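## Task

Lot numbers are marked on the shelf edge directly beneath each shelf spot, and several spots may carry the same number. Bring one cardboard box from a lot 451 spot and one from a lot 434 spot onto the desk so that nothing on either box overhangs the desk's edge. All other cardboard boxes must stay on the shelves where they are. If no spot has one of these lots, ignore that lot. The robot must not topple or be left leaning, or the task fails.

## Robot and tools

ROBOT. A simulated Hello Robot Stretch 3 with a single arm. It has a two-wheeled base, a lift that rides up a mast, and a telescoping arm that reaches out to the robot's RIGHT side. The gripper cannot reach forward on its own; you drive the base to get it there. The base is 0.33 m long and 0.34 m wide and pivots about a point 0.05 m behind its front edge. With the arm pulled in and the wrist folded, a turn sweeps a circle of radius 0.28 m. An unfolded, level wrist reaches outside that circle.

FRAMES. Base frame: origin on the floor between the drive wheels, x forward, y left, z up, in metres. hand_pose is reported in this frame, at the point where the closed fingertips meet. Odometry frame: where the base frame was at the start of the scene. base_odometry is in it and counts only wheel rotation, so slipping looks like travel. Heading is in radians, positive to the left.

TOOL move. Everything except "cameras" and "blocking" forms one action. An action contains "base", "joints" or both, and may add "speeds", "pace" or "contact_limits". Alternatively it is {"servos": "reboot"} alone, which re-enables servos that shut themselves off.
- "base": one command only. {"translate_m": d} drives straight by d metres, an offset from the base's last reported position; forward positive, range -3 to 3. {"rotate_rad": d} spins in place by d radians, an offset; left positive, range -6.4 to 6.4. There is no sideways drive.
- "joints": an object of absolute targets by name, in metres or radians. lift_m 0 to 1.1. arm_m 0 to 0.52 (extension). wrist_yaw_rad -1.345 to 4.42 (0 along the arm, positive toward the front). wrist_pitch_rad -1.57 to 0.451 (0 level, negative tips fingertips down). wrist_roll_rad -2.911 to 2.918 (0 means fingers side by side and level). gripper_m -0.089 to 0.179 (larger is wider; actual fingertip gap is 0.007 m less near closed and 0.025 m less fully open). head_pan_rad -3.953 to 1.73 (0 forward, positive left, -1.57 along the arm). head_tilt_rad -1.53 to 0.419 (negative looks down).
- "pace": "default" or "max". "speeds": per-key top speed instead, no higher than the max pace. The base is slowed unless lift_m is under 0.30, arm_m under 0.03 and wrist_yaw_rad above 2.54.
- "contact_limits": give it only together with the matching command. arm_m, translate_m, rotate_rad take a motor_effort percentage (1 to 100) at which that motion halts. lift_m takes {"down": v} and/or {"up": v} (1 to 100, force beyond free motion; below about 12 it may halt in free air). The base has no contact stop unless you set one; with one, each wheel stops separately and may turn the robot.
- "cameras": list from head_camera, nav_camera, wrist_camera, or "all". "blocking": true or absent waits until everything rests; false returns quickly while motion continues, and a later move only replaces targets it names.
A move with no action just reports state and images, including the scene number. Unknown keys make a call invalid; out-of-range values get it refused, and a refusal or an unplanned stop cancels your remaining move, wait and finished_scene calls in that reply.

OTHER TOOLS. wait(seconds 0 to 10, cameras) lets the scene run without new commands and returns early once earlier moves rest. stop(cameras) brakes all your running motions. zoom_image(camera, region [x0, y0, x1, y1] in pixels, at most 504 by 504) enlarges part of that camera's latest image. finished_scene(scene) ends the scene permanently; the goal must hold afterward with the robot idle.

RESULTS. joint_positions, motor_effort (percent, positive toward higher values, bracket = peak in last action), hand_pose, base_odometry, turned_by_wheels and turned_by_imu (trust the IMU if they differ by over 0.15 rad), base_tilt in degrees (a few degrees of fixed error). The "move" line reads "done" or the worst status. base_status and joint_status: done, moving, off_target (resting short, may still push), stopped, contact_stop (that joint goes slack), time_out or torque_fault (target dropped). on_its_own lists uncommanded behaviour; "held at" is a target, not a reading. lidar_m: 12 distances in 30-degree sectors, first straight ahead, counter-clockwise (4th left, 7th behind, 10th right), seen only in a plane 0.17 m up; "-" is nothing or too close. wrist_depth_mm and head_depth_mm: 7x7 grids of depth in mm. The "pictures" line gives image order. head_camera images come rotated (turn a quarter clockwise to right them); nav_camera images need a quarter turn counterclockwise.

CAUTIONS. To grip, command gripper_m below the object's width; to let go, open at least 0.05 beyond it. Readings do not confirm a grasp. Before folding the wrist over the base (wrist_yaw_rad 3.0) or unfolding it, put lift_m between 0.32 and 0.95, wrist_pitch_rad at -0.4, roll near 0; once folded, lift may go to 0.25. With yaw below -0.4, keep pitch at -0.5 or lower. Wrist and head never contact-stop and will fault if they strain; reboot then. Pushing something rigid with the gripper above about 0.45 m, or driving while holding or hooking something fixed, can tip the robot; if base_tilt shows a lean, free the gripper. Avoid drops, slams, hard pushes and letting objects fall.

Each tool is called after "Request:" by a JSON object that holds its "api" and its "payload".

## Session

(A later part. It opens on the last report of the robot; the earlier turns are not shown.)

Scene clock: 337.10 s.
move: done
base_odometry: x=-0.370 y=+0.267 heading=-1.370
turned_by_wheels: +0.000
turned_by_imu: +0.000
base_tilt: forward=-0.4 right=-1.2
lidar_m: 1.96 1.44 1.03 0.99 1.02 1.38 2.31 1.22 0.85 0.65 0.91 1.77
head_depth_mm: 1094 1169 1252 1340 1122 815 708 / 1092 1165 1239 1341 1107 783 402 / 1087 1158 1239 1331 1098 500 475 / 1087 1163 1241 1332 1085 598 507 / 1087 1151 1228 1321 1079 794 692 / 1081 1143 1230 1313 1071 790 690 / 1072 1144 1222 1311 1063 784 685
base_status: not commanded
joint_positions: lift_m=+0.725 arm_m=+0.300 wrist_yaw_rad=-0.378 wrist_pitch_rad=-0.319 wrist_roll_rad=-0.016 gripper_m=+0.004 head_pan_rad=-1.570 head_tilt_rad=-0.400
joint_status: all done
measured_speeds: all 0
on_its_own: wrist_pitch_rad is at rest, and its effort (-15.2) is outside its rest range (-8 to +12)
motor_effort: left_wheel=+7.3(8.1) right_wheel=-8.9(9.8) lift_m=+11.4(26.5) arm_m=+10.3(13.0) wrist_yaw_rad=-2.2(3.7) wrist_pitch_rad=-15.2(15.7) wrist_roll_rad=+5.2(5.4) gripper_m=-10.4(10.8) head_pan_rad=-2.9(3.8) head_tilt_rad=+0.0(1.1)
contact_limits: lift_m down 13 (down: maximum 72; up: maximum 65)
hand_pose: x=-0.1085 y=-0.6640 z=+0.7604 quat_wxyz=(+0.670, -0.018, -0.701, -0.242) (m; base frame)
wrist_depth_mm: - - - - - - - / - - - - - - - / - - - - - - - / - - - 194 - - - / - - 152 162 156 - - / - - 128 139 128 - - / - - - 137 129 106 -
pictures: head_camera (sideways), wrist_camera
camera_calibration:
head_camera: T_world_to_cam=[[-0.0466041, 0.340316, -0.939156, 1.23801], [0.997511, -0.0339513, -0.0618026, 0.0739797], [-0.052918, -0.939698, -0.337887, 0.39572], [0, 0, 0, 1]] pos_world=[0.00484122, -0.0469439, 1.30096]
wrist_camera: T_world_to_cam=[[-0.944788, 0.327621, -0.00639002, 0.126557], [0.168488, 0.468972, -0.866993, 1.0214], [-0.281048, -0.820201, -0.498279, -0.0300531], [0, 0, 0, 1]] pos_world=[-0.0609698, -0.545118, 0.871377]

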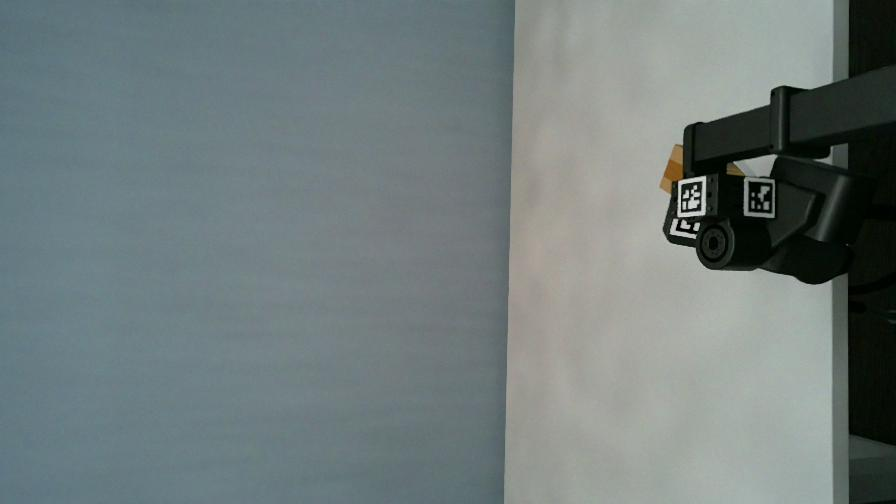

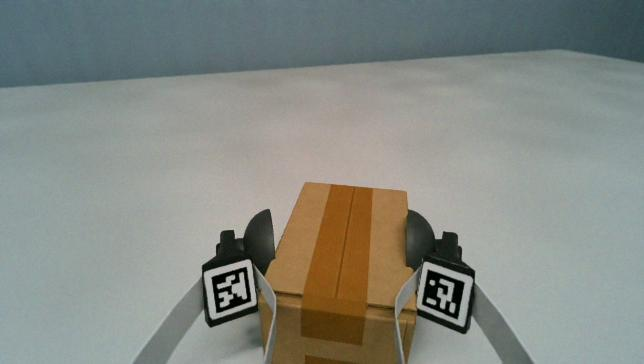

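Request:
{"api": "move", "payload": {"joints": {"lift_m":0.747}}}

Request:
{"api": "move", "payload": {"joints": {"gripper_m":0.179}, "cameras": ["wrist_camera"]}}

Request:
{"api": "move", "payload": {"joints": {"lift_m":0.88}}}

Request:
{"api": "move", "payload": {"joints": {"arm_m":0}, "cameras": ["head_camera","wrist_camera"]}}

Request:
{"api": "move", "payload": {"joints": {"wrist_yaw_rad":3.0}}}

Request:
{"api": "move", "payload": {"joints": {"lift_m":0.29}}}

Scene clock: 345.87 s.
move: done
base_odometry: x=-0.370 y=+0.267 heading=-1.370
turned_by_wheels: +0.000
turned_by_imu: +0.000
base_tilt: forward=-0.3 right=-1.2
lidar_m: 1.97 1.44 1.03 0.99 1.02 1.37 2.31 1.23 0.86 0.65 0.91 1.77
head_depth_mm: 1099 1165 1253 1345 1113 815 686 / 1089 1160 1244 1336 1105 753 385 / 1086 1158 1236 1329 1097 481 480 / 1083 1154 1234 1330 1086 501 632 / 1081 1147 1221 1327 1079 793 689 / 1081 1149 1227 1316 1070 787 687 / 1078 1145 1222 1303 1062 784 683
base_status: not commanded
joint_positions: lift_m=+0.747 arm_m=+0.300 wrist_yaw_rad=-0.378 wrist_pitch_rad=-0.401 wrist_roll_rad=-0.008 gripper_m=+0.004 head_pan_rad=-1.570 head_tilt_rad=-0.400
joint_status: all done
measured_speeds: all 0
motor_effort: left_wheel=+6.9(8.0) right_wheel=-7.1(9.5) lift_m=+28.7(32.2) arm_m=+7.6(9.1) wrist_yaw_rad=-2.0(3.8) wrist_pitch_rad=-0.1(15.3) wrist_roll_rad=+2.7(5.4) gripper_m=-10.1(10.8) head_pan_rad=-3.6(3.7) head_tilt_rad=+0.1(0.9)
hand_pose: x=-0.1051 y=-0.6554 z=+0.7634 quat_wxyz=(+0.657, +0.010, -0.704, -0.269) (m; base frame)
wrist_depth_mm: - - - - - - - / - - - - - - - / - - - - - - - / - - - 186 - - - / - - 153 159 156 - - / - - 128 140 129 - - / - - 116 140 130 106 -
pictures: none

Scene clock: 348.17 s.
move: done
base_odometry: x=-0.370 y=+0.267 heading=-1.370
turned_by_wheels: +0.000
turned_by_imu: +0.000
base_tilt: forward=-0.3 right=-1.2
lidar_m: 1.96 1.43 1.04 0.99 1.02 1.38 2.31 1.22 0.85 0.65 0.91 1.78
head_depth_mm: 1097 1165 1251 1346 1116 815 687 / 1095 1164 1242 1337 1103 753 385 / 1088 1155 1241 1332 1097 480 479 / 1085 1157 1235 1334 1087 500 633 / 1078 1155 1231 1319 1078 794 694 / 1081 1148 1223 1315 1072 790 690 / 1078 1143 1225 1311 1061 786 685
base_status: not commanded
joint_positions: lift_m=+0.747 arm_m=+0.300 wrist_yaw_rad=-0.378 wrist_pitch_rad=-0.412 wrist_roll_rad=-0.006 gripper_m=+0.179 head_pan_rad=-1.570 head_tilt_rad=-0.400
joint_status: all done
measured_speeds: all 0
motor_effort: left_wheel=+6.5(7.4) right_wheel=-7.5(8.1) lift_m=+23.0(29.1) arm_m=+6.7(8.3) wrist_yaw_rad=-3.1(4.5) wrist_pitch_rad=+1.8(1.9) wrist_roll_rad=+1.8(2.9) gripper_m=+0.5(83.5) head_pan_rad=-2.5(3.9) head_tilt_rad=-0.1(0.8)
hand_pose: x=-0.1046 y=-0.6541 z=+0.7610 quat_wxyz=(+0.655, +0.013, -0.705, -0.273) (m; base frame)
wrist_depth_mm: - - - - - - - / - - - - - - - / - - - - - - - / - - - 185 - - - / - 142 - 159 158 - - / - 126 - 140 135 - - / - - - 142 134 - 105
pictures: wrist_camera
camera_calibration:
wrist_camera: T_world_to_cam=[[-0.942842, 0.332618, -0.0203381, 0.140998], [0.207297, 0.537632, -0.8173, 1.02794], [-0.260914, -0.774801, -0.575853, 0.0702523], [0, 0, 0, 1]] pos_world=[-0.0618203, -0.545121, 0.883459]

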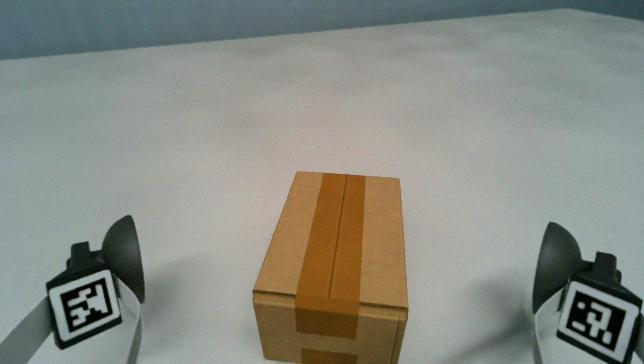

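Scene clock: 350.20 s.
move: done
base_odometry: x=-0.370 y=+0.267 heading=-1.370
turned_by_wheels: +0.000
turned_by_imu: +0.000
base_tilt: forward=-0.4 right=-1.1
lidar_m: 1.96 1.44 1.03 0.99 1.02 1.37 2.31 1.22 0.85 0.65 0.91 1.77
head_depth_mm: 1094 1167 1249 1342 1113 313 - / 1092 1164 1245 1341 420 575 702 / 1089 1156 1237 1333 435 429 697 / 1086 1157 1231 1328 455 720 695 / 1089 1154 1232 1319 1074 794 692 / 1083 1144 1228 1318 1069 792 688 / 1074 1140 1219 1305 1059 787 685
base_status: not commanded
joint_positions: lift_m=+0.880 arm_m=+0.300 wrist_yaw_rad=-0.378 wrist_pitch_rad=-0.413 wrist_roll_rad=-0.005 gripper_m=+0.179 head_pan_rad=-1.570 head_tilt_rad=-0.400
joint_status: all done
measured_speeds: all 0
motor_effort: left_wheel=+6.7(7.5) right_wheel=-7.4(8.1) lift_m=+30.4(34.3) arm_m=+5.6(7.1) wrist_yaw_rad=-3.0(3.1) wrist_pitch_rad=+1.9(2.1) wrist_roll_rad=+1.7(1.9) gripper_m=+0.9(1.3) head_pan_rad=-3.1(3.5) head_tilt_rad=+0.5(0.9)
hand_pose: x=-0.1046 y=-0.6541 z=+0.8938 quat_wxyz=(+0.655, +0.013, -0.705, -0.273) (m; base frame)
wrist_depth_mm: - - - - - - - / - - - - - - - / - - - - - - - / - - - - - - - / - 143 - - - - - / - 126 - - - - - / - - - 258 - - 105
pictures: none

Scene clock: 353.63 s.
move: done
base_odometry: x=-0.370 y=+0.267 heading=-1.370
turned_by_wheels: +0.000
turned_by_imu: +0.000
base_tilt: forward=-0.2 right=-1.1
lidar_m: 1.97 1.43 1.04 0.99 1.02 1.37 2.31 1.22 0.85 0.65 0.91 1.77
head_depth_mm: 1096 1167 1253 1335 1117 815 706 / 1093 1157 1248 1339 1105 810 682 / 1091 1163 1240 1336 1096 750 675 / 1087 1152 1232 1330 1083 799 675 / 1084 1155 1230 1318 1079 797 690 / 1078 1145 1226 1317 1068 791 687 / 1074 1142 1217 1309 1065 783 685
base_status: not commanded
joint_positions: lift_m=+0.880 arm_m=+0.001 wrist_yaw_rad=-0.378 wrist_pitch_rad=-0.413 wrist_roll_rad=-0.005 gripper_m=+0.179 head_pan_rad=-1.570 head_tilt_rad=-0.400
joint_status: all done
measured_speeds: all 0
motor_effort: left_wheel=+6.6(7.3) right_wheel=-7.5(8.4) lift_m=+23.9(29.9) arm_m=-12.9(14.4) wrist_yaw_rad=-2.2(3.2) wrist_pitch_rad=+2.0(2.1) wrist_roll_rad=+1.7(2.0) gripper_m=+0.8(1.1) head_pan_rad=-3.0(3.6) head_tilt_rad=+0.3(1.1)
hand_pose: x=-0.1046 y=-0.3546 z=+0.8938 quat_wxyz=(+0.655, +0.013, -0.705, -0.273) (m; base frame)
wrist_depth_mm: - - - - - - - / - - - - - - - / - - - - - - - / - - 449 - - - - / - 143 - - - - - / - 139 - - - - - / - - - - - - 105
pictures: head_camera (sideways), wrist_camera
camera_calibration:
head_camera: T_world_to_cam=[[-0.0465701, 0.340319, -0.939156, 1.23801], [0.997507, -0.0340572, -0.0618048, 0.0739778], [-0.0530184, -0.939693, -0.337885, 0.395719], [0, 0, 0, 1]] pos_world=[0.00484104, -0.046944, 1.30096]
wrist_camera: T_world_to_cam=[[-0.942809, 0.332701, -0.0205428, 0.0443124], [0.207698, 0.538138, -0.816865, 0.975248], [-0.260717, -0.774415, -0.576462, 0.379562], [0, 0, 0, 1]] pos_world=[-0.0618208, -0.245622, 1.01636]

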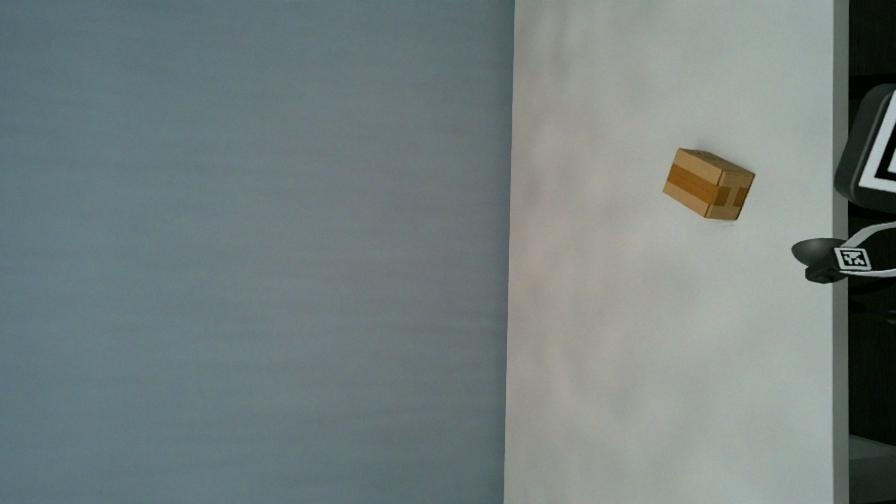

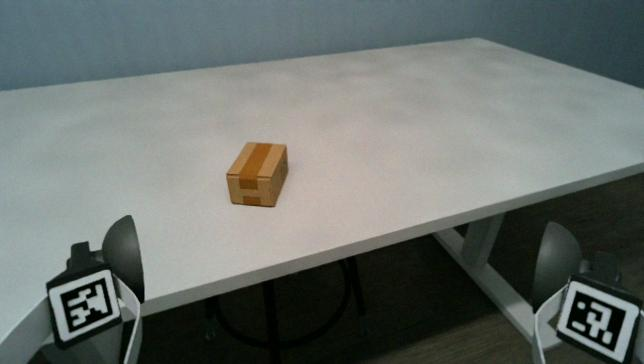

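Scene clock: 356.33 s.
move: done
base_odometry: x=-0.370 y=+0.267 heading=-1.370
turned_by_wheels: +0.000
turned_by_imu: +0.000
base_tilt: forward=-0.3 right=-1.2
lidar_m: 1.96 1.43 1.03 0.99 1.02 1.38 2.31 1.22 0.85 0.65 0.91 1.77
head_depth_mm: 1100 1166 1250 1346 1112 815 707 / 1093 1156 1243 1331 1099 810 702 / 1094 1159 1238 1332 1101 749 698 / 1086 1156 1232 1330 1086 799 692 / 1088 1152 1227 1316 1079 794 689 / 1078 1149 1221 1323 1070 787 688 / 1075 1147 1228 1309 1058 786 684
base_status: not commanded
joint_positions: lift_m=+0.880 arm_m=+0.001 wrist_yaw_rad=+2.997 wrist_pitch_rad=-0.413 wrist_roll_rad=-0.005 gripper_m=+0.179 head_pan_rad=-1.570 head_tilt_rad=-0.400
joint_status: all done
measured_speeds: all 0
motor_effort: left_wheel=+6.9(7.4) right_wheel=-7.5(8.2) lift_m=+25.4(26.1) arm_m=-12.1(13.3) wrist_yaw_rad=+2.1(6.6) wrist_pitch_rad=+1.9(2.1) wrist_roll_rad=+1.7(1.9) gripper_m=+0.4(1.2) head_pan_rad=-2.3(3.6) head_tilt_rad=+0.7(1.0)
hand_pose: x=+0.0112 y=+0.0772 z=+0.8938 quat_wxyz=(+0.195, +0.699, +0.095, +0.682) (m; base frame)
wrist_depth_mm: - 137 - - - - - / - 147 - - - - - / - 161 - - - - - / - 186 - - - - - / - 191 217 - - - - / 123 140 239 - - - - / - - 278 - - - 105
pictures: none

Scene clock: 362.53 s.
move: done
base_odometry: x=-0.370 y=+0.267 heading=-1.370
turned_by_wheels: +0.000
turned_by_imu: +0.000
base_tilt: forward=-0.2 right=-1.4
lidar_m: 1.96 1.44 1.03 0.99 1.02 1.38 2.31 1.23 0.85 0.65 0.91 1.77
head_depth_mm: 1101 1164 1244 1344 1114 817 706 / 1095 1160 1246 1341 1110 811 705 / 1089 1161 1238 1329 1100 750 697 / 1082 1153 1235 1333 1091 802 696 / 1082 1153 1231 1316 1078 796 691 / 1075 1143 1222 1315 1072 789 687 / 1076 1146 1221 1307 1062 785 686
base_status: not commanded
joint_positions: lift_m=+0.290 arm_m=+0.001 wrist_yaw_rad=+2.997 wrist_pitch_rad=-0.413 wrist_roll_rad=-0.005 gripper_m=+0.179 head_pan_rad=-1.570 head_tilt_rad=-0.400
joint_status: all done
measured_speeds: all 0
motor_effort: left_wheel=+7.1(7.4) right_wheel=-7.9(8.2) lift_m=+23.2(27.1) arm_m=-8.7(12.3) wrist_yaw_rad=+3.2(4.2) wrist_pitch_rad=+2.0(2.1) wrist_roll_rad=+1.5(1.9) gripper_m=+0.5(1.4) head_pan_rad=-2.9(3.4) head_tilt_rad=-0.3(1.3)
hand_pose: x=+0.0112 y=+0.0771 z=+0.3037 quat_wxyz=(+0.195, +0.699, +0.095, +0.682) (m; base frame)
wrist_depth_mm: - 137 - - - - - / - 147 - - - - - / 951 162 876 942 929 910 905 / 745 186 681 730 731 718 725 / 617 191 217 610 600 623 598 / - 141 240 512 511 513 509 / 269 277 268 280 441 437 105
pictures: none

Request:
{"api": "move", "payload": {"base": {"translate_m":-1.8}, "pace": "max"}}

Request:
{"api": "move", "payload": {"base": {"rotate_rad":1.597}, "joints": {"head_pan_rad":0,"head_tilt_rad":-0.3}, "cameras": ["nav_camera","head_camera"]}}

Scene clock: 391.73 s.
move: done
base_odometry: x=-0.729 y=+2.031 heading=-1.370
turned_by_wheels: +0.000
turned_by_imu: -0.002
base_tilt: forward=-0.3 right=-1.2
lidar_m: 3.72 1.38 1.07 2.24 0.76 0.55 0.53 0.54 0.73 1.34 1.27 1.25
head_depth_mm: 1142 1204 1277 1335 1322 1320 1299 / 1129 1199 1287 1385 1500 1598 1424 / 1123 1201 1271 1379 1478 1608 1412 / 1116 1186 1272 1363 1472 1595 1397 / 1117 1196 1275 1366 1467 1582 1402 / 1116 1178 1268 1359 1458 1575 1398 / 1105 1180 1247 1346 1467 1562 1387
base_status: done
joint_positions: lift_m=+0.290 arm_m=+0.001 wrist_yaw_rad=+2.997 wrist_pitch_rad=-0.413 wrist_roll_rad=-0.005 gripper_m=+0.179 head_pan_rad=-1.570 head_tilt_rad=-0.400
joint_status: not commanded
measured_speeds: all 0
motor_effort: left_wheel=+0.2(14.2) right_wheel=-10.3(15.1) lift_m=+29.9(31.7) arm_m=-4.7(7.9) wrist_yaw_rad=+1.9(3.8) wrist_pitch_rad=+2.0(2.1) wrist_roll_rad=+1.8(2.0) gripper_m=+0.9(1.4) head_pan_rad=-3.1(3.1) head_tilt_rad=+0.7(1.7)
hand_pose: x=+0.0111 y=+0.0771 z=+0.3037 quat_wxyz=(+0.195, +0.699, +0.096, +0.682) (m; base frame)
wrist_depth_mm: - 137 - - - - - / - 148 - - - - - / 798 162 891 932 908 909 905 / 714 186 676 732 714 719 710 / 609 190 216 605 599 612 601 / - 141 240 514 512 510 507 / 269 276 268 280 444 433 105
pictures: none

Scene clock: 395.13 s.
move: done
base_odometry: x=-0.729 y=+2.031 heading=+0.227
turned_by_wheels: +1.597
turned_by_imu: +1.571
base_tilt: forward=-0.4 right=-1.3
lidar_m: 2.13 0.76 0.55 0.52 0.54 0.74 1.34 1.26 1.25 3.73 1.36 1.07
head_depth_mm: 2107 2140 1303 1290 1264 1251 1234 / 2089 2196 2305 2427 2514 1946 1512 / 2094 2179 2311 2400 2546 2009 1534 / 2080 2182 2293 2407 2522 2003 1546 / 2073 2173 2285 2404 2511 1987 1536 / 2048 2160 2264 2367 2496 1981 1516 / 1593 1615 1643 1674 1696 1726 1510
base_status: done
joint_positions: lift_m=+0.290 arm_m=+0.001 wrist_yaw_rad=+2.997 wrist_pitch_rad=-0.413 wrist_roll_rad=-0.005 gripper_m=+0.179 head_pan_rad=+0.001 head_tilt_rad=-0.300
joint_status: all done
measured_speeds: all 0
motor_effort: left_wheel=-8.6(12.5) right_wheel=+7.3(13.1) lift_m=+28.6(30.6) arm_m=-11.8(11.8) wrist_yaw_rad=+1.8(3.2) wrist_pitch_rad=+2.1(2.1) wrist_roll_rad=+1.6(2.0) gripper_m=+0.9(1.1) head_pan_rad=-3.3(5.2) head_tilt_rad=+4.9(8.8)
hand_pose: x=+0.0111 y=+0.0771 z=+0.3037 quat_wxyz=(+0.195, +0.699, +0.096, +0.682) (m; base frame)
wrist_depth_mm: 486 137 513 526 549 555 570 / 529 147 546 570 587 607 623 / 578 162 599 620 627 - - / 609 179 189 684 704 697 683 / 613 191 216 601 598 621 593 / - 142 240 514 512 512 502 / 270 276 268 280 446 436 105
pictures: head_camera (sideways), nav_camera (sideways)
camera_calibration:
head_camera: T_world_to_cam=[[-0.244719, -0.0465843, -0.968474, 1.27747], [0.0394783, 0.997538, -0.0579578, 0.0748431], [0.96879, -0.0524171, -0.242277, 0.265018], [0, 0, 0, 1]] pos_world=[0.0529193, -0.00125729, 1.30574]
nav_camera: T_world_to_cam=[[0.270058, 0.0174084, 0.962687, -1.21165], [0.0156751, -0.999784, 0.013682, 0.0322854], [0.962716, 0.0113953, -0.270273, 0.299151], [0, 0, 0, 1]] pos_world=[0.0387126, 0.0499624, 1.24685]

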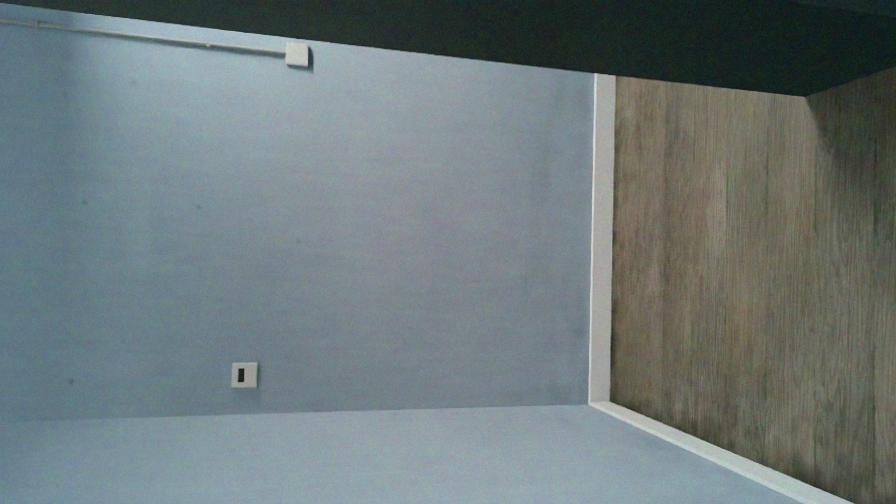

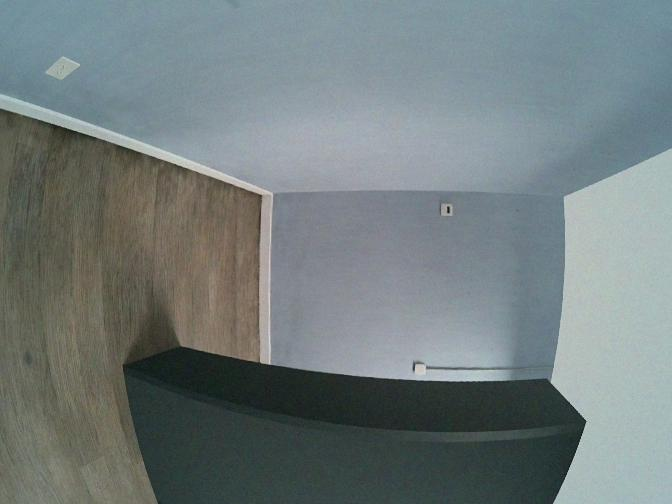

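Request:
{"api": "move", "payload": {"base": {"translate_m":1.72}}}

Request:
{"api": "move", "payload": {"joints": {"head_pan_rad":-1.57}, "cameras": ["nav_camera","head_camera"]}}

Scene clock: 425.27 s.
move: time_out
base_odometry: x=+0.875 y=+2.400 heading=+0.227
turned_by_wheels: +0.000
turned_by_imu: +0.001
base_tilt: forward=-0.3 right=-1.2
lidar_m: 0.78 0.78 0.56 0.54 0.56 0.76 2.05 0.68 0.53 1.37 1.12 0.81
head_depth_mm: 657 687 720 760 802 850 899 / 654 686 719 760 798 842 895 / 653 684 714 754 795 845 891 / 652 682 714 753 794 841 886 / 649 679 713 752 790 837 887 / 649 678 711 747 785 835 881 / 645 675 706 744 787 830 883
base_status: translate_m time_out (by the wheels' count: +1.6460 of +1.7200)
joint_positions: lift_m=+0.290 arm_m=+0.001 wrist_yaw_rad=+2.997 wrist_pitch_rad=-0.413 wrist_roll_rad=-0.005 gripper_m=+0.179 head_pan_rad=+0.000 head_tilt_rad=-0.300
joint_status: not commanded
measured_speeds: all 0
motor_effort: left_wheel=+0.0(10.3) right_wheel=-0.6(14.4) lift_m=+24.9(28.8) arm_m=-11.8(13.5) wrist_yaw_rad=+1.0(3.8) wrist_pitch_rad=+2.0(2.1) wrist_roll_rad=+1.8(2.0) gripper_m=+0.7(1.2) head_pan_rad=-2.6(3.8) head_tilt_rad=+4.7(6.1)
hand_pose: x=+0.0111 y=+0.0771 z=+0.3037 quat_wxyz=(+0.195, +0.699, +0.096, +0.682) (m; base frame)
wrist_depth_mm: 499 137 527 540 556 575 587 / 542 147 571 595 607 618 623 / 589 162 609 626 - - - / - 179 189 696 696 689 713 / 611 191 215 609 595 614 595 / - 141 240 514 511 513 506 / 270 274 269 281 449 433 105
pictures: none

not run: a stop that you did not command came earlier in this reply.

Request:
{"api": "move", "payload": {"base": {"translate_m":0.18}}}

Request:
{"api": "move", "payload": {"base": {"rotate_rad":-1.597}, "joints": {"head_pan_rad":-0.8,"head_tilt_rad":-0.3}, "cameras": ["nav_camera","head_camera"]}}

Scene clock: 437.30 s.
move: done
base_odometry: x=+1.050 y=+2.441 heading=+0.226
turned_by_wheels: +0.000
turned_by_imu: +0.001
base_tilt: forward=-0.2 right=-1.0
lidar_m: 0.60 0.62 0.57 0.54 0.56 0.76 2.07 0.68 0.63 2.31 0.86 0.63
head_depth_mm: 495 519 545 572 604 640 677 / 494 517 542 571 603 636 678 / 492 515 543 570 600 635 675 / 491 513 539 568 599 635 671 / 490 512 538 566 597 631 670 / 488 510 535 563 594 627 667 / 487 510 535 561 594 630 665
base_status: done
joint_positions: lift_m=+0.290 arm_m=+0.001 wrist_yaw_rad=+2.997 wrist_pitch_rad=-0.413 wrist_roll_rad=-0.005 gripper_m=+0.179 head_pan_rad=+0.000 head_tilt_rad=-0.300
joint_status: not commanded
measured_speeds: all 0
motor_effort: left_wheel=+0.1(9.9) right_wheel=+10.4(13.7) lift_m=+23.9(24.3) arm_m=-11.9(12.6) wrist_yaw_rad=+1.8(3.8) wrist_pitch_rad=+2.1(2.2) wrist_roll_rad=+1.8(1.9) gripper_m=+0.8(1.1) head_pan_rad=-2.8(3.1) head_tilt_rad=+4.1(5.1)
hand_pose: x=+0.0111 y=+0.0771 z=+0.3037 quat_wxyz=(+0.195, +0.699, +0.096, +0.682) (m; base frame)
wrist_depth_mm: 502 137 530 548 556 575 594 / 548 147 571 596 609 625 631 / 594 162 602 631 - - 689 / - 178 189 697 700 694 688 / 620 191 215 606 602 617 592 / - 141 239 513 512 510 508 / 269 277 269 279 446 434 105
pictures: none

Scene clock: 440.70 s.
move: done
base_odometry: x=+1.050 y=+2.441 heading=-1.370
turned_by_wheels: -1.597
turned_by_imu: -1.572
base_tilt: forward=-0.2 right=-1.2
lidar_m: 1.47 0.88 0.63 0.60 0.62 0.57 0.55 0.56 0.76 1.96 0.68 0.62
head_depth_mm: 2855 2979 3060 3105 3008 2045 1565 / 748 800 860 933 2620 1956 1552 / 651 693 737 786 848 917 998 / 577 609 646 681 726 775 834 / 523 547 574 607 640 682 724 / 1226 724 1357 1129 800 1178 905 / 1283 927 1386 1239 1416 1125 1001
base_status: done
joint_positions: lift_m=+0.290 arm_m=+0.001 wrist_yaw_rad=+2.997 wrist_pitch_rad=-0.413 wrist_roll_rad=-0.005 gripper_m=+0.179 head_pan_rad=-0.801 head_tilt_rad=-0.300
joint_status: all done
measured_speeds: all 0
motor_effort: left_wheel=+8.3(12.5) right_wheel=-9.4(13.1) lift_m=+23.4(24.2) arm_m=-12.2(13.6) wrist_yaw_rad=+1.4(3.0) wrist_pitch_rad=+2.1(2.2) wrist_roll_rad=+1.8(1.9) gripper_m=+1.1(1.1) head_pan_rad=+3.3(4.9) head_tilt_rad=+3.5(6.0)
hand_pose: x=+0.0111 y=+0.0771 z=+0.3037 quat_wxyz=(+0.195, +0.699, +0.096, +0.682) (m; base frame)
wrist_depth_mm: 536 137 - - - - - / - 147 - - - - - / - 162 169 - - - - / 681 182 191 696 723 725 719 / 613 190 215 603 598 621 587 / - 141 239 515 514 507 503 / 271 275 268 281 446 434 105
pictures: head_camera (sideways), nav_camera (sideways)
camera_calibration:
head_camera: T_world_to_cam=[[-0.203633, 0.143492, -0.968475, 1.27722], [0.744472, 0.665131, -0.0579862, 0.0706083], [0.635842, -0.73281, -0.242269, 0.267042], [0, 0, 0, 1]] pos_world=[0.037722, -0.0345438, 1.30574]
nav_camera: T_world_to_cam=[[0.200262, -0.182007, 0.962688, -1.21123], [-0.707718, -0.706362, 0.0136766, 0.036649], [0.677518, -0.684051, -0.270267, 0.300859], [0, 0, 0, 1]] pos_world=[0.0646633, 0.0112383, 1.24685]

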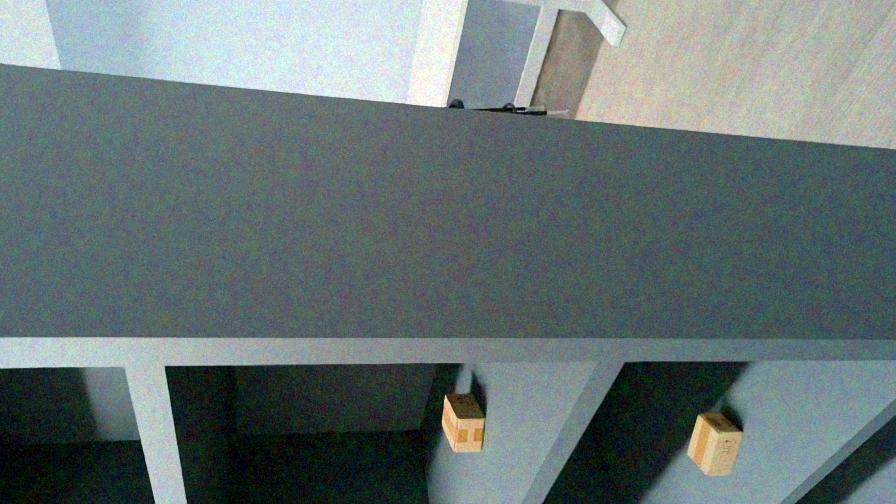

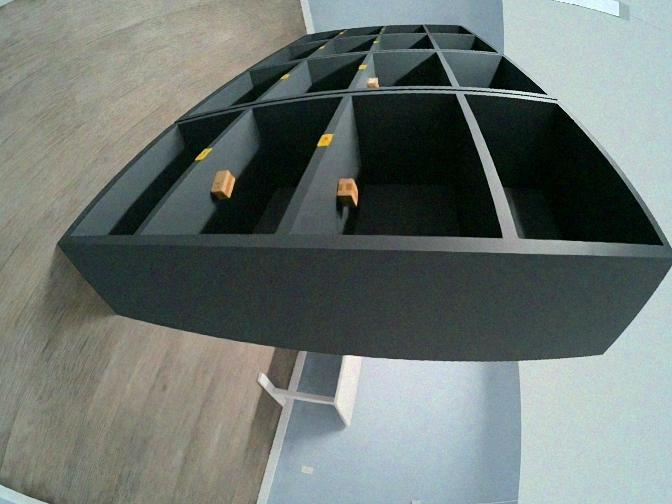

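Request:
{"api": "move", "payload": {"base": {"translate_m":0.55}, "joints": {"head_pan_rad":-1.0,"head_tilt_rad":-0.35}, "cameras": ["nav_camera","head_camera"]}}

Request:
{"api": "move", "payload": {"joints": {"head_pan_rad":-0.45,"head_tilt_rad":-0.35}, "cameras": ["nav_camera","head_camera"]}}

Request:
{"api": "zoom_image", "payload": {"camera": "head_camera", "region": [448, 50, 800, 250]}}

Request:
{"api": "zoom_image", "payload": {"camera": "head_camera", "region": [448, 200, 800, 400]}}

Scene clock: 458.37 s.
move: done
base_odometry: x=+1.160 y=+1.902 heading=-1.370
turned_by_wheels: +0.000
turned_by_imu: +0.001
base_tilt: forward=-0.3 right=-1.1
lidar_m: 1.78 0.89 0.64 0.61 0.63 0.85 1.09 1.13 1.52 0.40 0.87 0.89
head_depth_mm: 351 729 766 801 663 469 810 / 355 770 810 852 656 466 856 / 359 810 862 904 648 482 876 / 371 862 918 955 643 522 876 / 409 920 987 1006 636 1025 870 / 460 978 1037 1039 632 1067 866 / 476 888 948 943 665 1056 863
base_status: done
joint_positions: lift_m=+0.290 arm_m=+0.001 wrist_yaw_rad=+2.997 wrist_pitch_rad=-0.413 wrist_roll_rad=-0.005 gripper_m=+0.179 head_pan_rad=-1.000 head_tilt_rad=-0.350
joint_status: all done
measured_speeds: all 0
motor_effort: left_wheel=+4.8(12.3) right_wheel=+7.5(10.4) lift_m=+24.6(25.3) arm_m=-10.1(12.3) wrist_yaw_rad=+1.3(3.4) wrist_pitch_rad=+2.0(2.1) wrist_roll_rad=+1.7(2.0) gripper_m=+0.4(1.3) head_pan_rad=-3.1(5.3) head_tilt_rad=-3.4(5.1)
hand_pose: x=+0.0111 y=+0.0771 z=+0.3037 quat_wxyz=(+0.195, +0.699, +0.096, +0.682) (m; base frame)
wrist_depth_mm: - 137 - - - - - / - 147 - - - - - / - 161 170 - - - - / 684 182 190 701 728 715 714 / 623 191 215 602 605 625 593 / - 142 240 512 514 514 508 / 271 276 268 281 449 433 105
pictures: head_camera (sideways), nav_camera (sideways)
camera_calibration:
head_camera: T_world_to_cam=[[-0.197224, 0.221563, -0.954993, 1.25958], [0.859794, 0.507114, -0.0599109, 0.072369], [0.471016, -0.832914, -0.290514, 0.330852], [0, 0, 0, 1]] pos_world=[0.0303613, -0.0402055, 1.30335]
nav_camera: T_world_to_cam=[[0.186197, -0.258444, 0.947912, -1.19181], [-0.833182, -0.552848, 0.0129289, 0.0384032], [0.52071, -0.79219, -0.318269, 0.364255], [0, 0, 0, 1]] pos_world=[0.0642363, 0.00177522, 1.24517]

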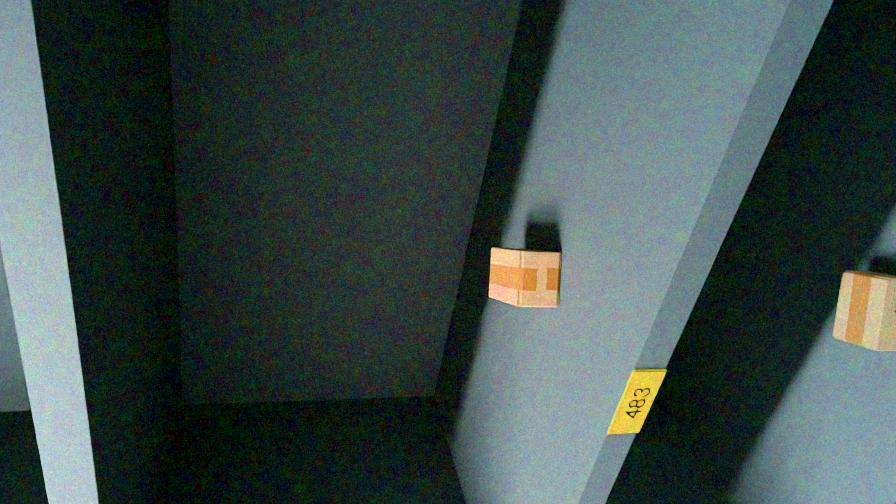

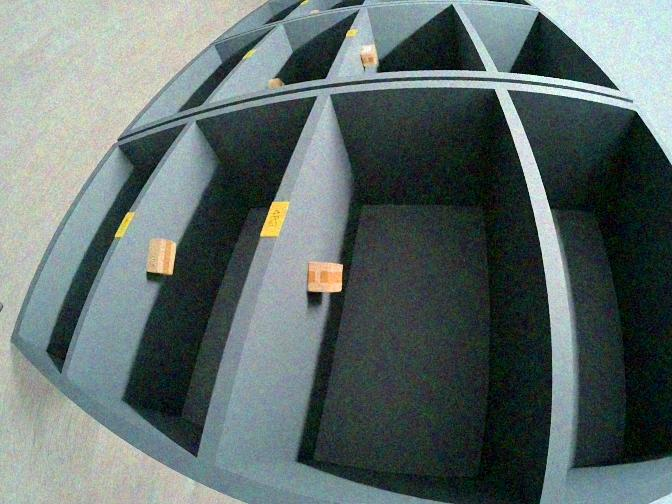

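Scene clock: 459.27 s.
move: done
base_odometry: x=+1.160 y=+1.902 heading=-1.370
turned_by_wheels: +0.000
turned_by_imu: +0.000
base_tilt: forward=-0.3 right=-1.1
lidar_m: 1.78 0.89 0.64 0.61 0.63 0.85 1.09 1.12 1.51 0.39 0.87 0.89
head_depth_mm: 836 930 1004 1028 661 1014 886 / 810 872 944 995 656 1123 879 / 777 822 884 929 788 1079 877 / 757 803 847 896 962 1021 1095 / 1578 1591 1735 1312 1472 1574 1376 / 1500 1568 1680 1783 1889 1831 1457 / 2246 2357 2494 2734 2567 1837 1438
base_status: not commanded
joint_positions: lift_m=+0.290 arm_m=+0.001 wrist_yaw_rad=+2.997 wrist_pitch_rad=-0.413 wrist_roll_rad=-0.005 gripper_m=+0.179 head_pan_rad=-0.440 head_tilt_rad=-0.350
joint_status: all done
measured_speeds: all 0
motor_effort: left_wheel=+4.3(5.0) right_wheel=+6.3(7.1) lift_m=+25.0(25.4) arm_m=-9.8(10.4) wrist_yaw_rad=+1.2(2.9) wrist_pitch_rad=+2.1(2.1) wrist_roll_rad=+1.5(1.9) gripper_m=+0.7(1.0) head_pan_rad=+2.1(5.4) head_tilt_rad=-3.5(6.2)
hand_pose: x=+0.0111 y=+0.0771 z=+0.3037 quat_wxyz=(+0.195, +0.699, +0.096, +0.682) (m; base frame)
wrist_depth_mm: - 137 - - - - - / - 147 - - - - - / - 162 170 - - - - / 691 183 190 708 725 720 718 / 616 190 215 609 603 616 593 / - 141 240 519 515 513 513 / 270 277 268 279 448 435 105
pictures: head_camera (sideways), nav_camera (sideways)
camera_calibration:
head_camera: T_world_to_cam=[[-0.284794, 0.082897, -0.954998, 1.26013], [0.458956, 0.886436, -0.0599217, 0.0748245], [0.841577, -0.455367, -0.290498, 0.328538], [0, 0, 0, 1]] pos_world=[0.048047, -0.0211828, 1.30335]
nav_camera: T_world_to_cam=[[0.295079, -0.12001, 0.947906, -1.19247], [-0.412078, -0.911057, 0.0129337, 0.035821], [0.862044, -0.394428, -0.318287, 0.362189], [0, 0, 0, 1]] pos_world=[0.0544107, 0.0323846, 1.24517]

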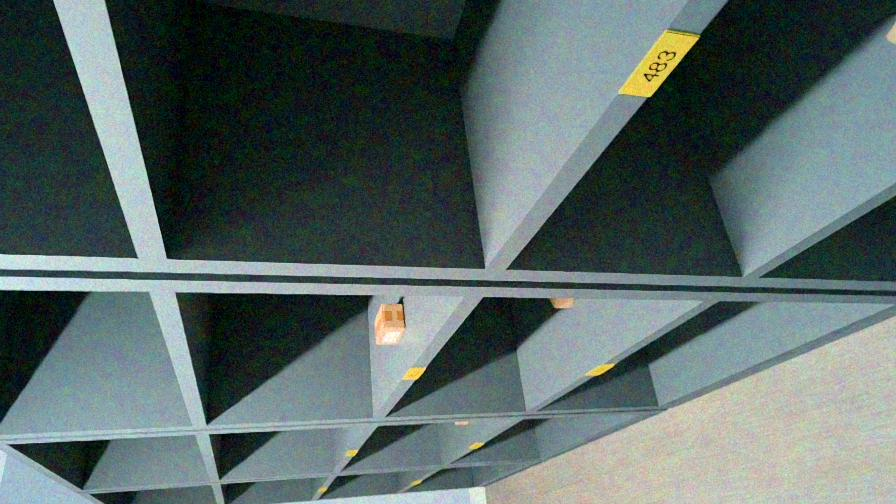

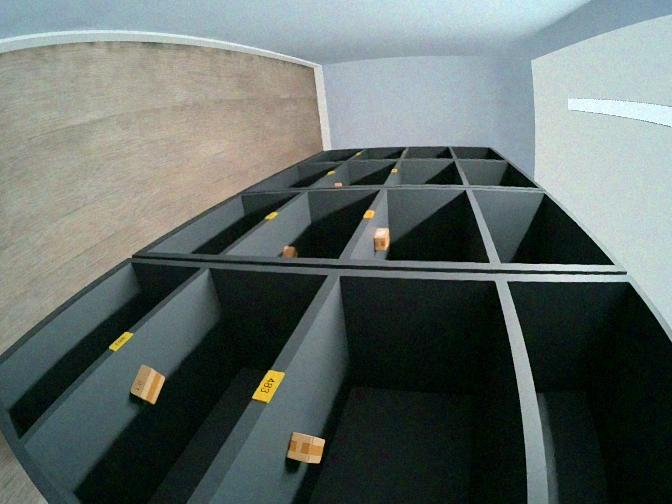

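Scaled by 1.432 from the camera's 896x504 image, which has a finer 1280x720 frame.

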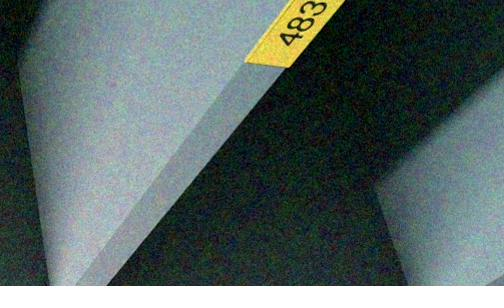

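Scaled by 1.432 from the camera's 896x504 image, which has a finer 1280x720 frame.

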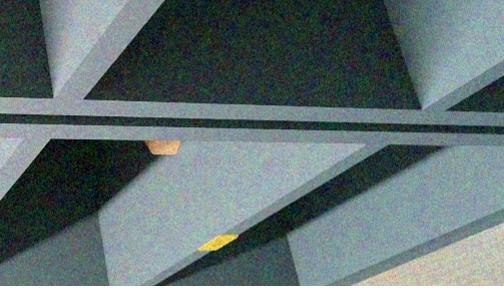

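Request:
{"api": "move", "payload": {"joints": {"head_pan_rad":-1.15,"head_tilt_rad":-0.75}, "cameras": ["head_camera"]}}

Request:
{"api": "move", "payload": {"base": {"translate_m":0.75}}}

Request:
{"api": "move", "payload": {"joints": {"head_pan_rad":-1.15,"head_tilt_rad":-0.7}, "cameras": ["head_camera"]}}

Request:
{"api": "move", "payload": {"joints": {"head_pan_rad":-0.6,"head_tilt_rad":-0.5}, "cameras": ["head_camera","nav_camera"]}}

Scene clock: 467.67 s.
move: done
base_odometry: x=+1.160 y=+1.902 heading=-1.370
turned_by_wheels: +0.000
turned_by_imu: +0.000
base_tilt: forward=-0.3 right=-1.2
lidar_m: 1.77 0.89 0.64 0.61 0.63 0.85 1.09 1.12 1.51 0.40 0.87 0.89
head_depth_mm: 667 739 620 468 514 1289 1153 / 694 758 613 480 941 741 1110 / 716 785 608 494 934 787 1076 / 746 806 601 510 928 816 1099 / 777 832 594 1039 911 1155 1114 / 813 852 589 1092 895 1182 1133 / 848 836 580 1119 912 1226 1130
base_status: not commanded
joint_positions: lift_m=+0.290 arm_m=+0.001 wrist_yaw_rad=+2.997 wrist_pitch_rad=-0.413 wrist_roll_rad=-0.005 gripper_m=+0.179 head_pan_rad=-1.171 head_tilt_rad=-0.762
joint_status: all done
measured_speeds: all 0
motor_effort: left_wheel=+4.9(5.0) right_wheel=+6.6(6.9) lift_m=+24.7(25.7) arm_m=-8.6(9.3) wrist_yaw_rad=+2.3(2.7) wrist_pitch_rad=+2.0(2.1) wrist_roll_rad=+1.8(1.8) gripper_m=+0.7(1.0) head_pan_rad=+0.7(6.5) head_tilt_rad=-2.6(7.2)
hand_pose: x=+0.0111 y=+0.0771 z=+0.3037 quat_wxyz=(+0.195, +0.699, +0.096, +0.682) (m; base frame)
wrist_depth_mm: - 137 - - - - - / - 147 - - - - - / - 161 170 - - - - / 690 182 191 707 734 717 714 / 617 191 215 602 599 611 592 / - 141 240 515 510 511 510 / 270 277 268 280 446 438 105
pictures: head_camera (sideways)
camera_calibration:
head_camera: T_world_to_cam=[[-0.295995, 0.581235, -0.757993, 1.00328], [0.922918, 0.378559, -0.0701155, 0.0852016], [0.246191, -0.720319, -0.648483, 0.797979], [0, 0, 0, 1]] pos_world=[0.0218749, -0.0405939, 1.28393]

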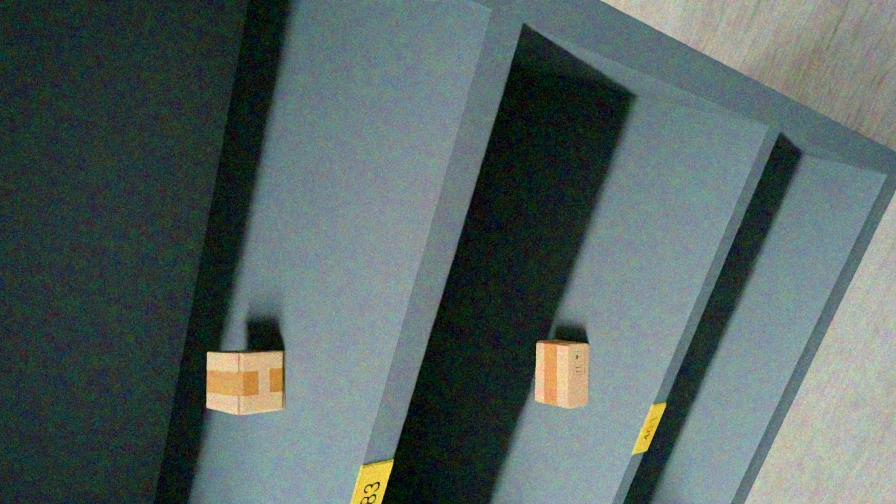

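Scene clock: 475.20 s.
move: done
base_odometry: x=+1.309 y=+1.167 heading=-1.370
turned_by_wheels: +0.000
turned_by_imu: +0.000
base_tilt: forward=-0.3 right=-1.2
lidar_m: 1.96 0.91 0.65 0.63 0.65 0.87 1.83 0.87 0.86 0.38 0.39 1.06
head_depth_mm: 299 479 608 476 911 799 728 / 305 327 373 448 904 795 1034 / 309 355 409 462 549 739 1046 / 718 784 538 483 609 762 999 / 771 837 609 515 936 837 1097 / 803 862 603 1067 926 1185 1118 / 844 868 594 1101 921 1221 1126
base_status: done
joint_positions: lift_m=+0.290 arm_m=+0.001 wrist_yaw_rad=+2.997 wrist_pitch_rad=-0.413 wrist_roll_rad=-0.005 gripper_m=+0.179 head_pan_rad=-1.150 head_tilt_rad=-0.750
joint_status: not commanded
measured_speeds: all 0
motor_effort: left_wheel=+9.0(11.7) right_wheel=+2.4(10.6) lift_m=+26.0(26.3) arm_m=-6.7(9.0) wrist_yaw_rad=+1.3(3.3) wrist_pitch_rad=+2.1(2.1) wrist_roll_rad=+1.7(2.0) gripper_m=+0.6(1.6) head_pan_rad=+3.6(4.1) head_tilt_rad=+2.0(3.5)
hand_pose: x=+0.0111 y=+0.0771 z=+0.3037 quat_wxyz=(+0.195, +0.699, +0.096, +0.682) (m; base frame)
wrist_depth_mm: - 137 - - - - - / - 147 - - - - - / - 161 171 - - - 810 / 711 183 192 732 715 732 719 / 622 191 216 603 599 623 594 / - 141 239 512 508 509 506 / 269 276 268 279 448 439 105
pictures: none

Scene clock: 475.73 s.
move: done
base_odometry: x=+1.309 y=+1.167 heading=-1.370
turned_by_wheels: +0.000
turned_by_imu: +0.000
base_tilt: forward=-0.4 right=-1.2
lidar_m: 1.95 0.91 0.66 0.63 0.65 0.87 1.83 0.87 0.87 0.38 0.39 1.06
head_depth_mm: 294 439 671 512 443 826 703 / 316 323 361 452 898 820 729 / 305 349 397 446 518 639 794 / 717 791 590 473 562 687 858 / 761 853 677 515 975 821 1093 / 799 880 670 551 970 846 1114 / 837 911 662 1024 968 1189 1135
base_status: not commanded
joint_positions: lift_m=+0.290 arm_m=+0.001 wrist_yaw_rad=+2.997 wrist_pitch_rad=-0.413 wrist_roll_rad=-0.005 gripper_m=+0.179 head_pan_rad=-1.150 head_tilt_rad=-0.699
joint_status: all done
measured_speeds: all 0
motor_effort: left_wheel=+8.7(9.2) right_wheel=+1.8(2.8) lift_m=+26.0(26.1) arm_m=-6.4(7.1) wrist_yaw_rad=+1.0(2.7) wrist_pitch_rad=+2.1(2.1) wrist_roll_rad=+1.6(1.8) gripper_m=+0.4(0.9) head_pan_rad=+3.3(3.9) head_tilt_rad=+2.7(5.7)
hand_pose: x=+0.0111 y=+0.0771 z=+0.3037 quat_wxyz=(+0.195, +0.699, +0.096, +0.682) (m; base frame)
wrist_depth_mm: - 137 - - - - - / - 147 - - - - - / - 161 170 - - - 805 / 711 182 192 726 718 722 719 / 613 191 214 600 603 612 589 / - 141 240 509 514 511 509 / 269 276 269 280 444 430 105
pictures: head_camera (sideways)
camera_calibration:
head_camera: T_world_to_cam=[[-0.287985, 0.530067, -0.797555, 1.05475], [0.916599, 0.393762, -0.0692695, 0.0842075], [0.277329, -0.750987, -0.599256, 0.73373], [0, 0, 0, 1]] pos_world=[0.0230823, -0.041224, 1.28675]

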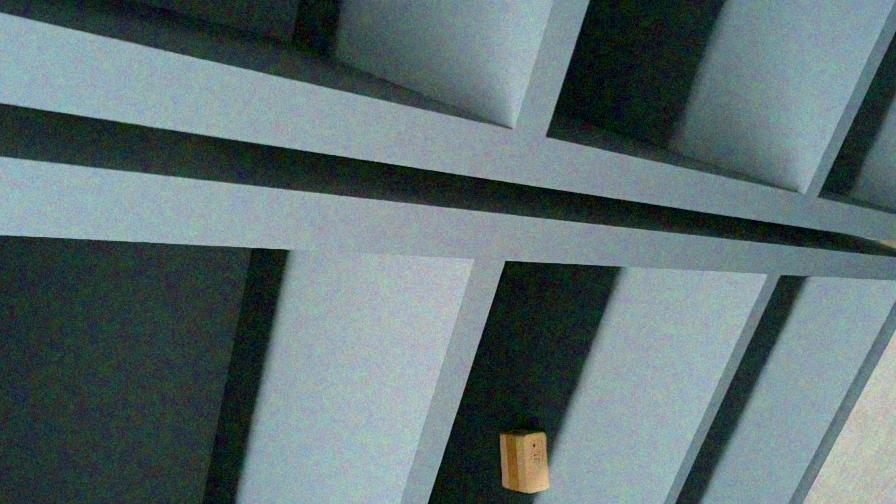

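Scene clock: 476.60 s.
move: done
base_odometry: x=+1.309 y=+1.167 heading=-1.370
turned_by_wheels: +0.000
turned_by_imu: +0.000
base_tilt: forward=-0.4 right=-1.2
lidar_m: 1.96 0.91 0.65 0.63 0.65 0.88 1.83 0.87 0.87 0.38 0.39 1.06
head_depth_mm: 789 886 932 752 516 940 789 / 811 989 1030 741 561 961 785 / 837 1107 1154 731 1143 961 801 / 868 1071 1138 757 1238 954 1172 / 901 996 1052 1132 1236 1372 1239 / 859 931 1002 1112 1226 1393 1302 / 946 1684 1539 1813 1913 1579 1290
base_status: not commanded
joint_positions: lift_m=+0.290 arm_m=+0.001 wrist_yaw_rad=+2.997 wrist_pitch_rad=-0.413 wrist_roll_rad=-0.005 gripper_m=+0.179 head_pan_rad=-0.583 head_tilt_rad=-0.493
joint_status: all done
measured_speeds: all 0
motor_effort: left_wheel=+9.0(9.4) right_wheel=+2.0(2.6) lift_m=+26.1(26.3) arm_m=-5.8(6.4) wrist_yaw_rad=+1.2(3.4) wrist_pitch_rad=+2.1(2.1) wrist_roll_rad=+1.7(1.9) gripper_m=+0.6(1.3) head_pan_rad=+0.6(5.8) head_tilt_rad=+1.7(7.1)
hand_pose: x=+0.0111 y=+0.0771 z=+0.3037 quat_wxyz=(+0.195, +0.699, +0.096, +0.682) (m; base frame)
wrist_depth_mm: - 137 - - - - - / - 147 - - - - - / - 161 170 - - - 816 / 724 182 192 734 722 720 722 / 618 191 215 603 596 614 594 / - 141 239 511 510 513 507 / 270 275 270 281 449 434 105
pictures: head_camera (sideways), nav_camera (sideways)
camera_calibration:
head_camera: T_world_to_cam=[[-0.381183, 0.195998, -0.903485, 1.19345], [0.573384, 0.816725, -0.0647358, 0.0804368], [0.725211, -0.54272, -0.423703, 0.502599], [0, 0, 0, 1]] pos_world=[0.0443111, -0.0268379, 1.29642]
nav_camera: T_world_to_cam=[[0.384972, -0.233506, 0.892901, -1.12121], [-0.536514, -0.843824, 0.0106452, 0.0396182], [0.750966, -0.483152, -0.450127, 0.53448], [0, 0, 0, 1]] pos_world=[0.0515128, 0.0298576, 1.24129]

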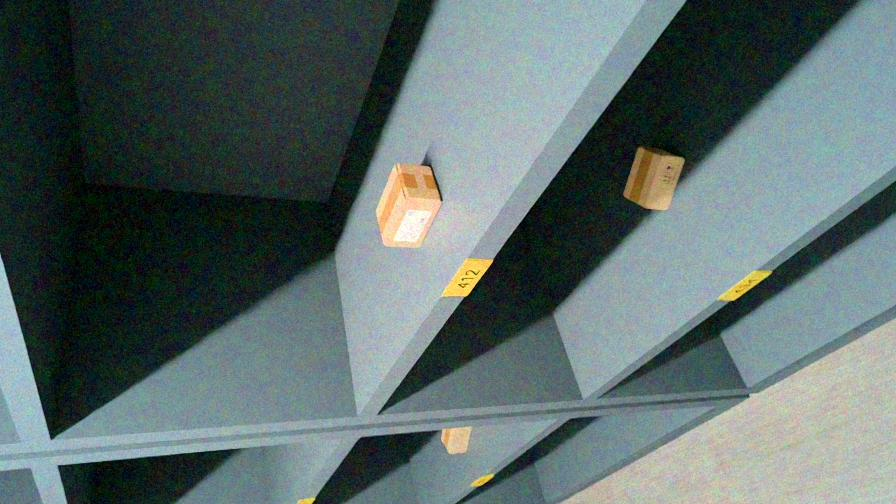

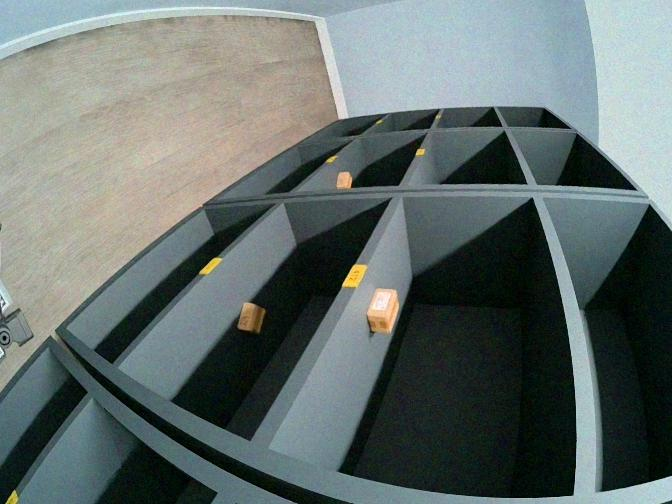

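Request:
{"api": "zoom_image", "payload": {"camera": "head_camera", "region": [640, 230, 816, 330]}}

Scaled by 2.864 from the camera's 896x504 image, which has a finer 1280x720 frame.

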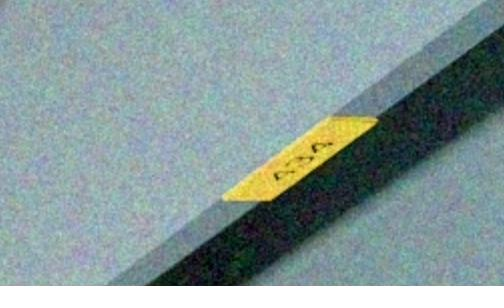

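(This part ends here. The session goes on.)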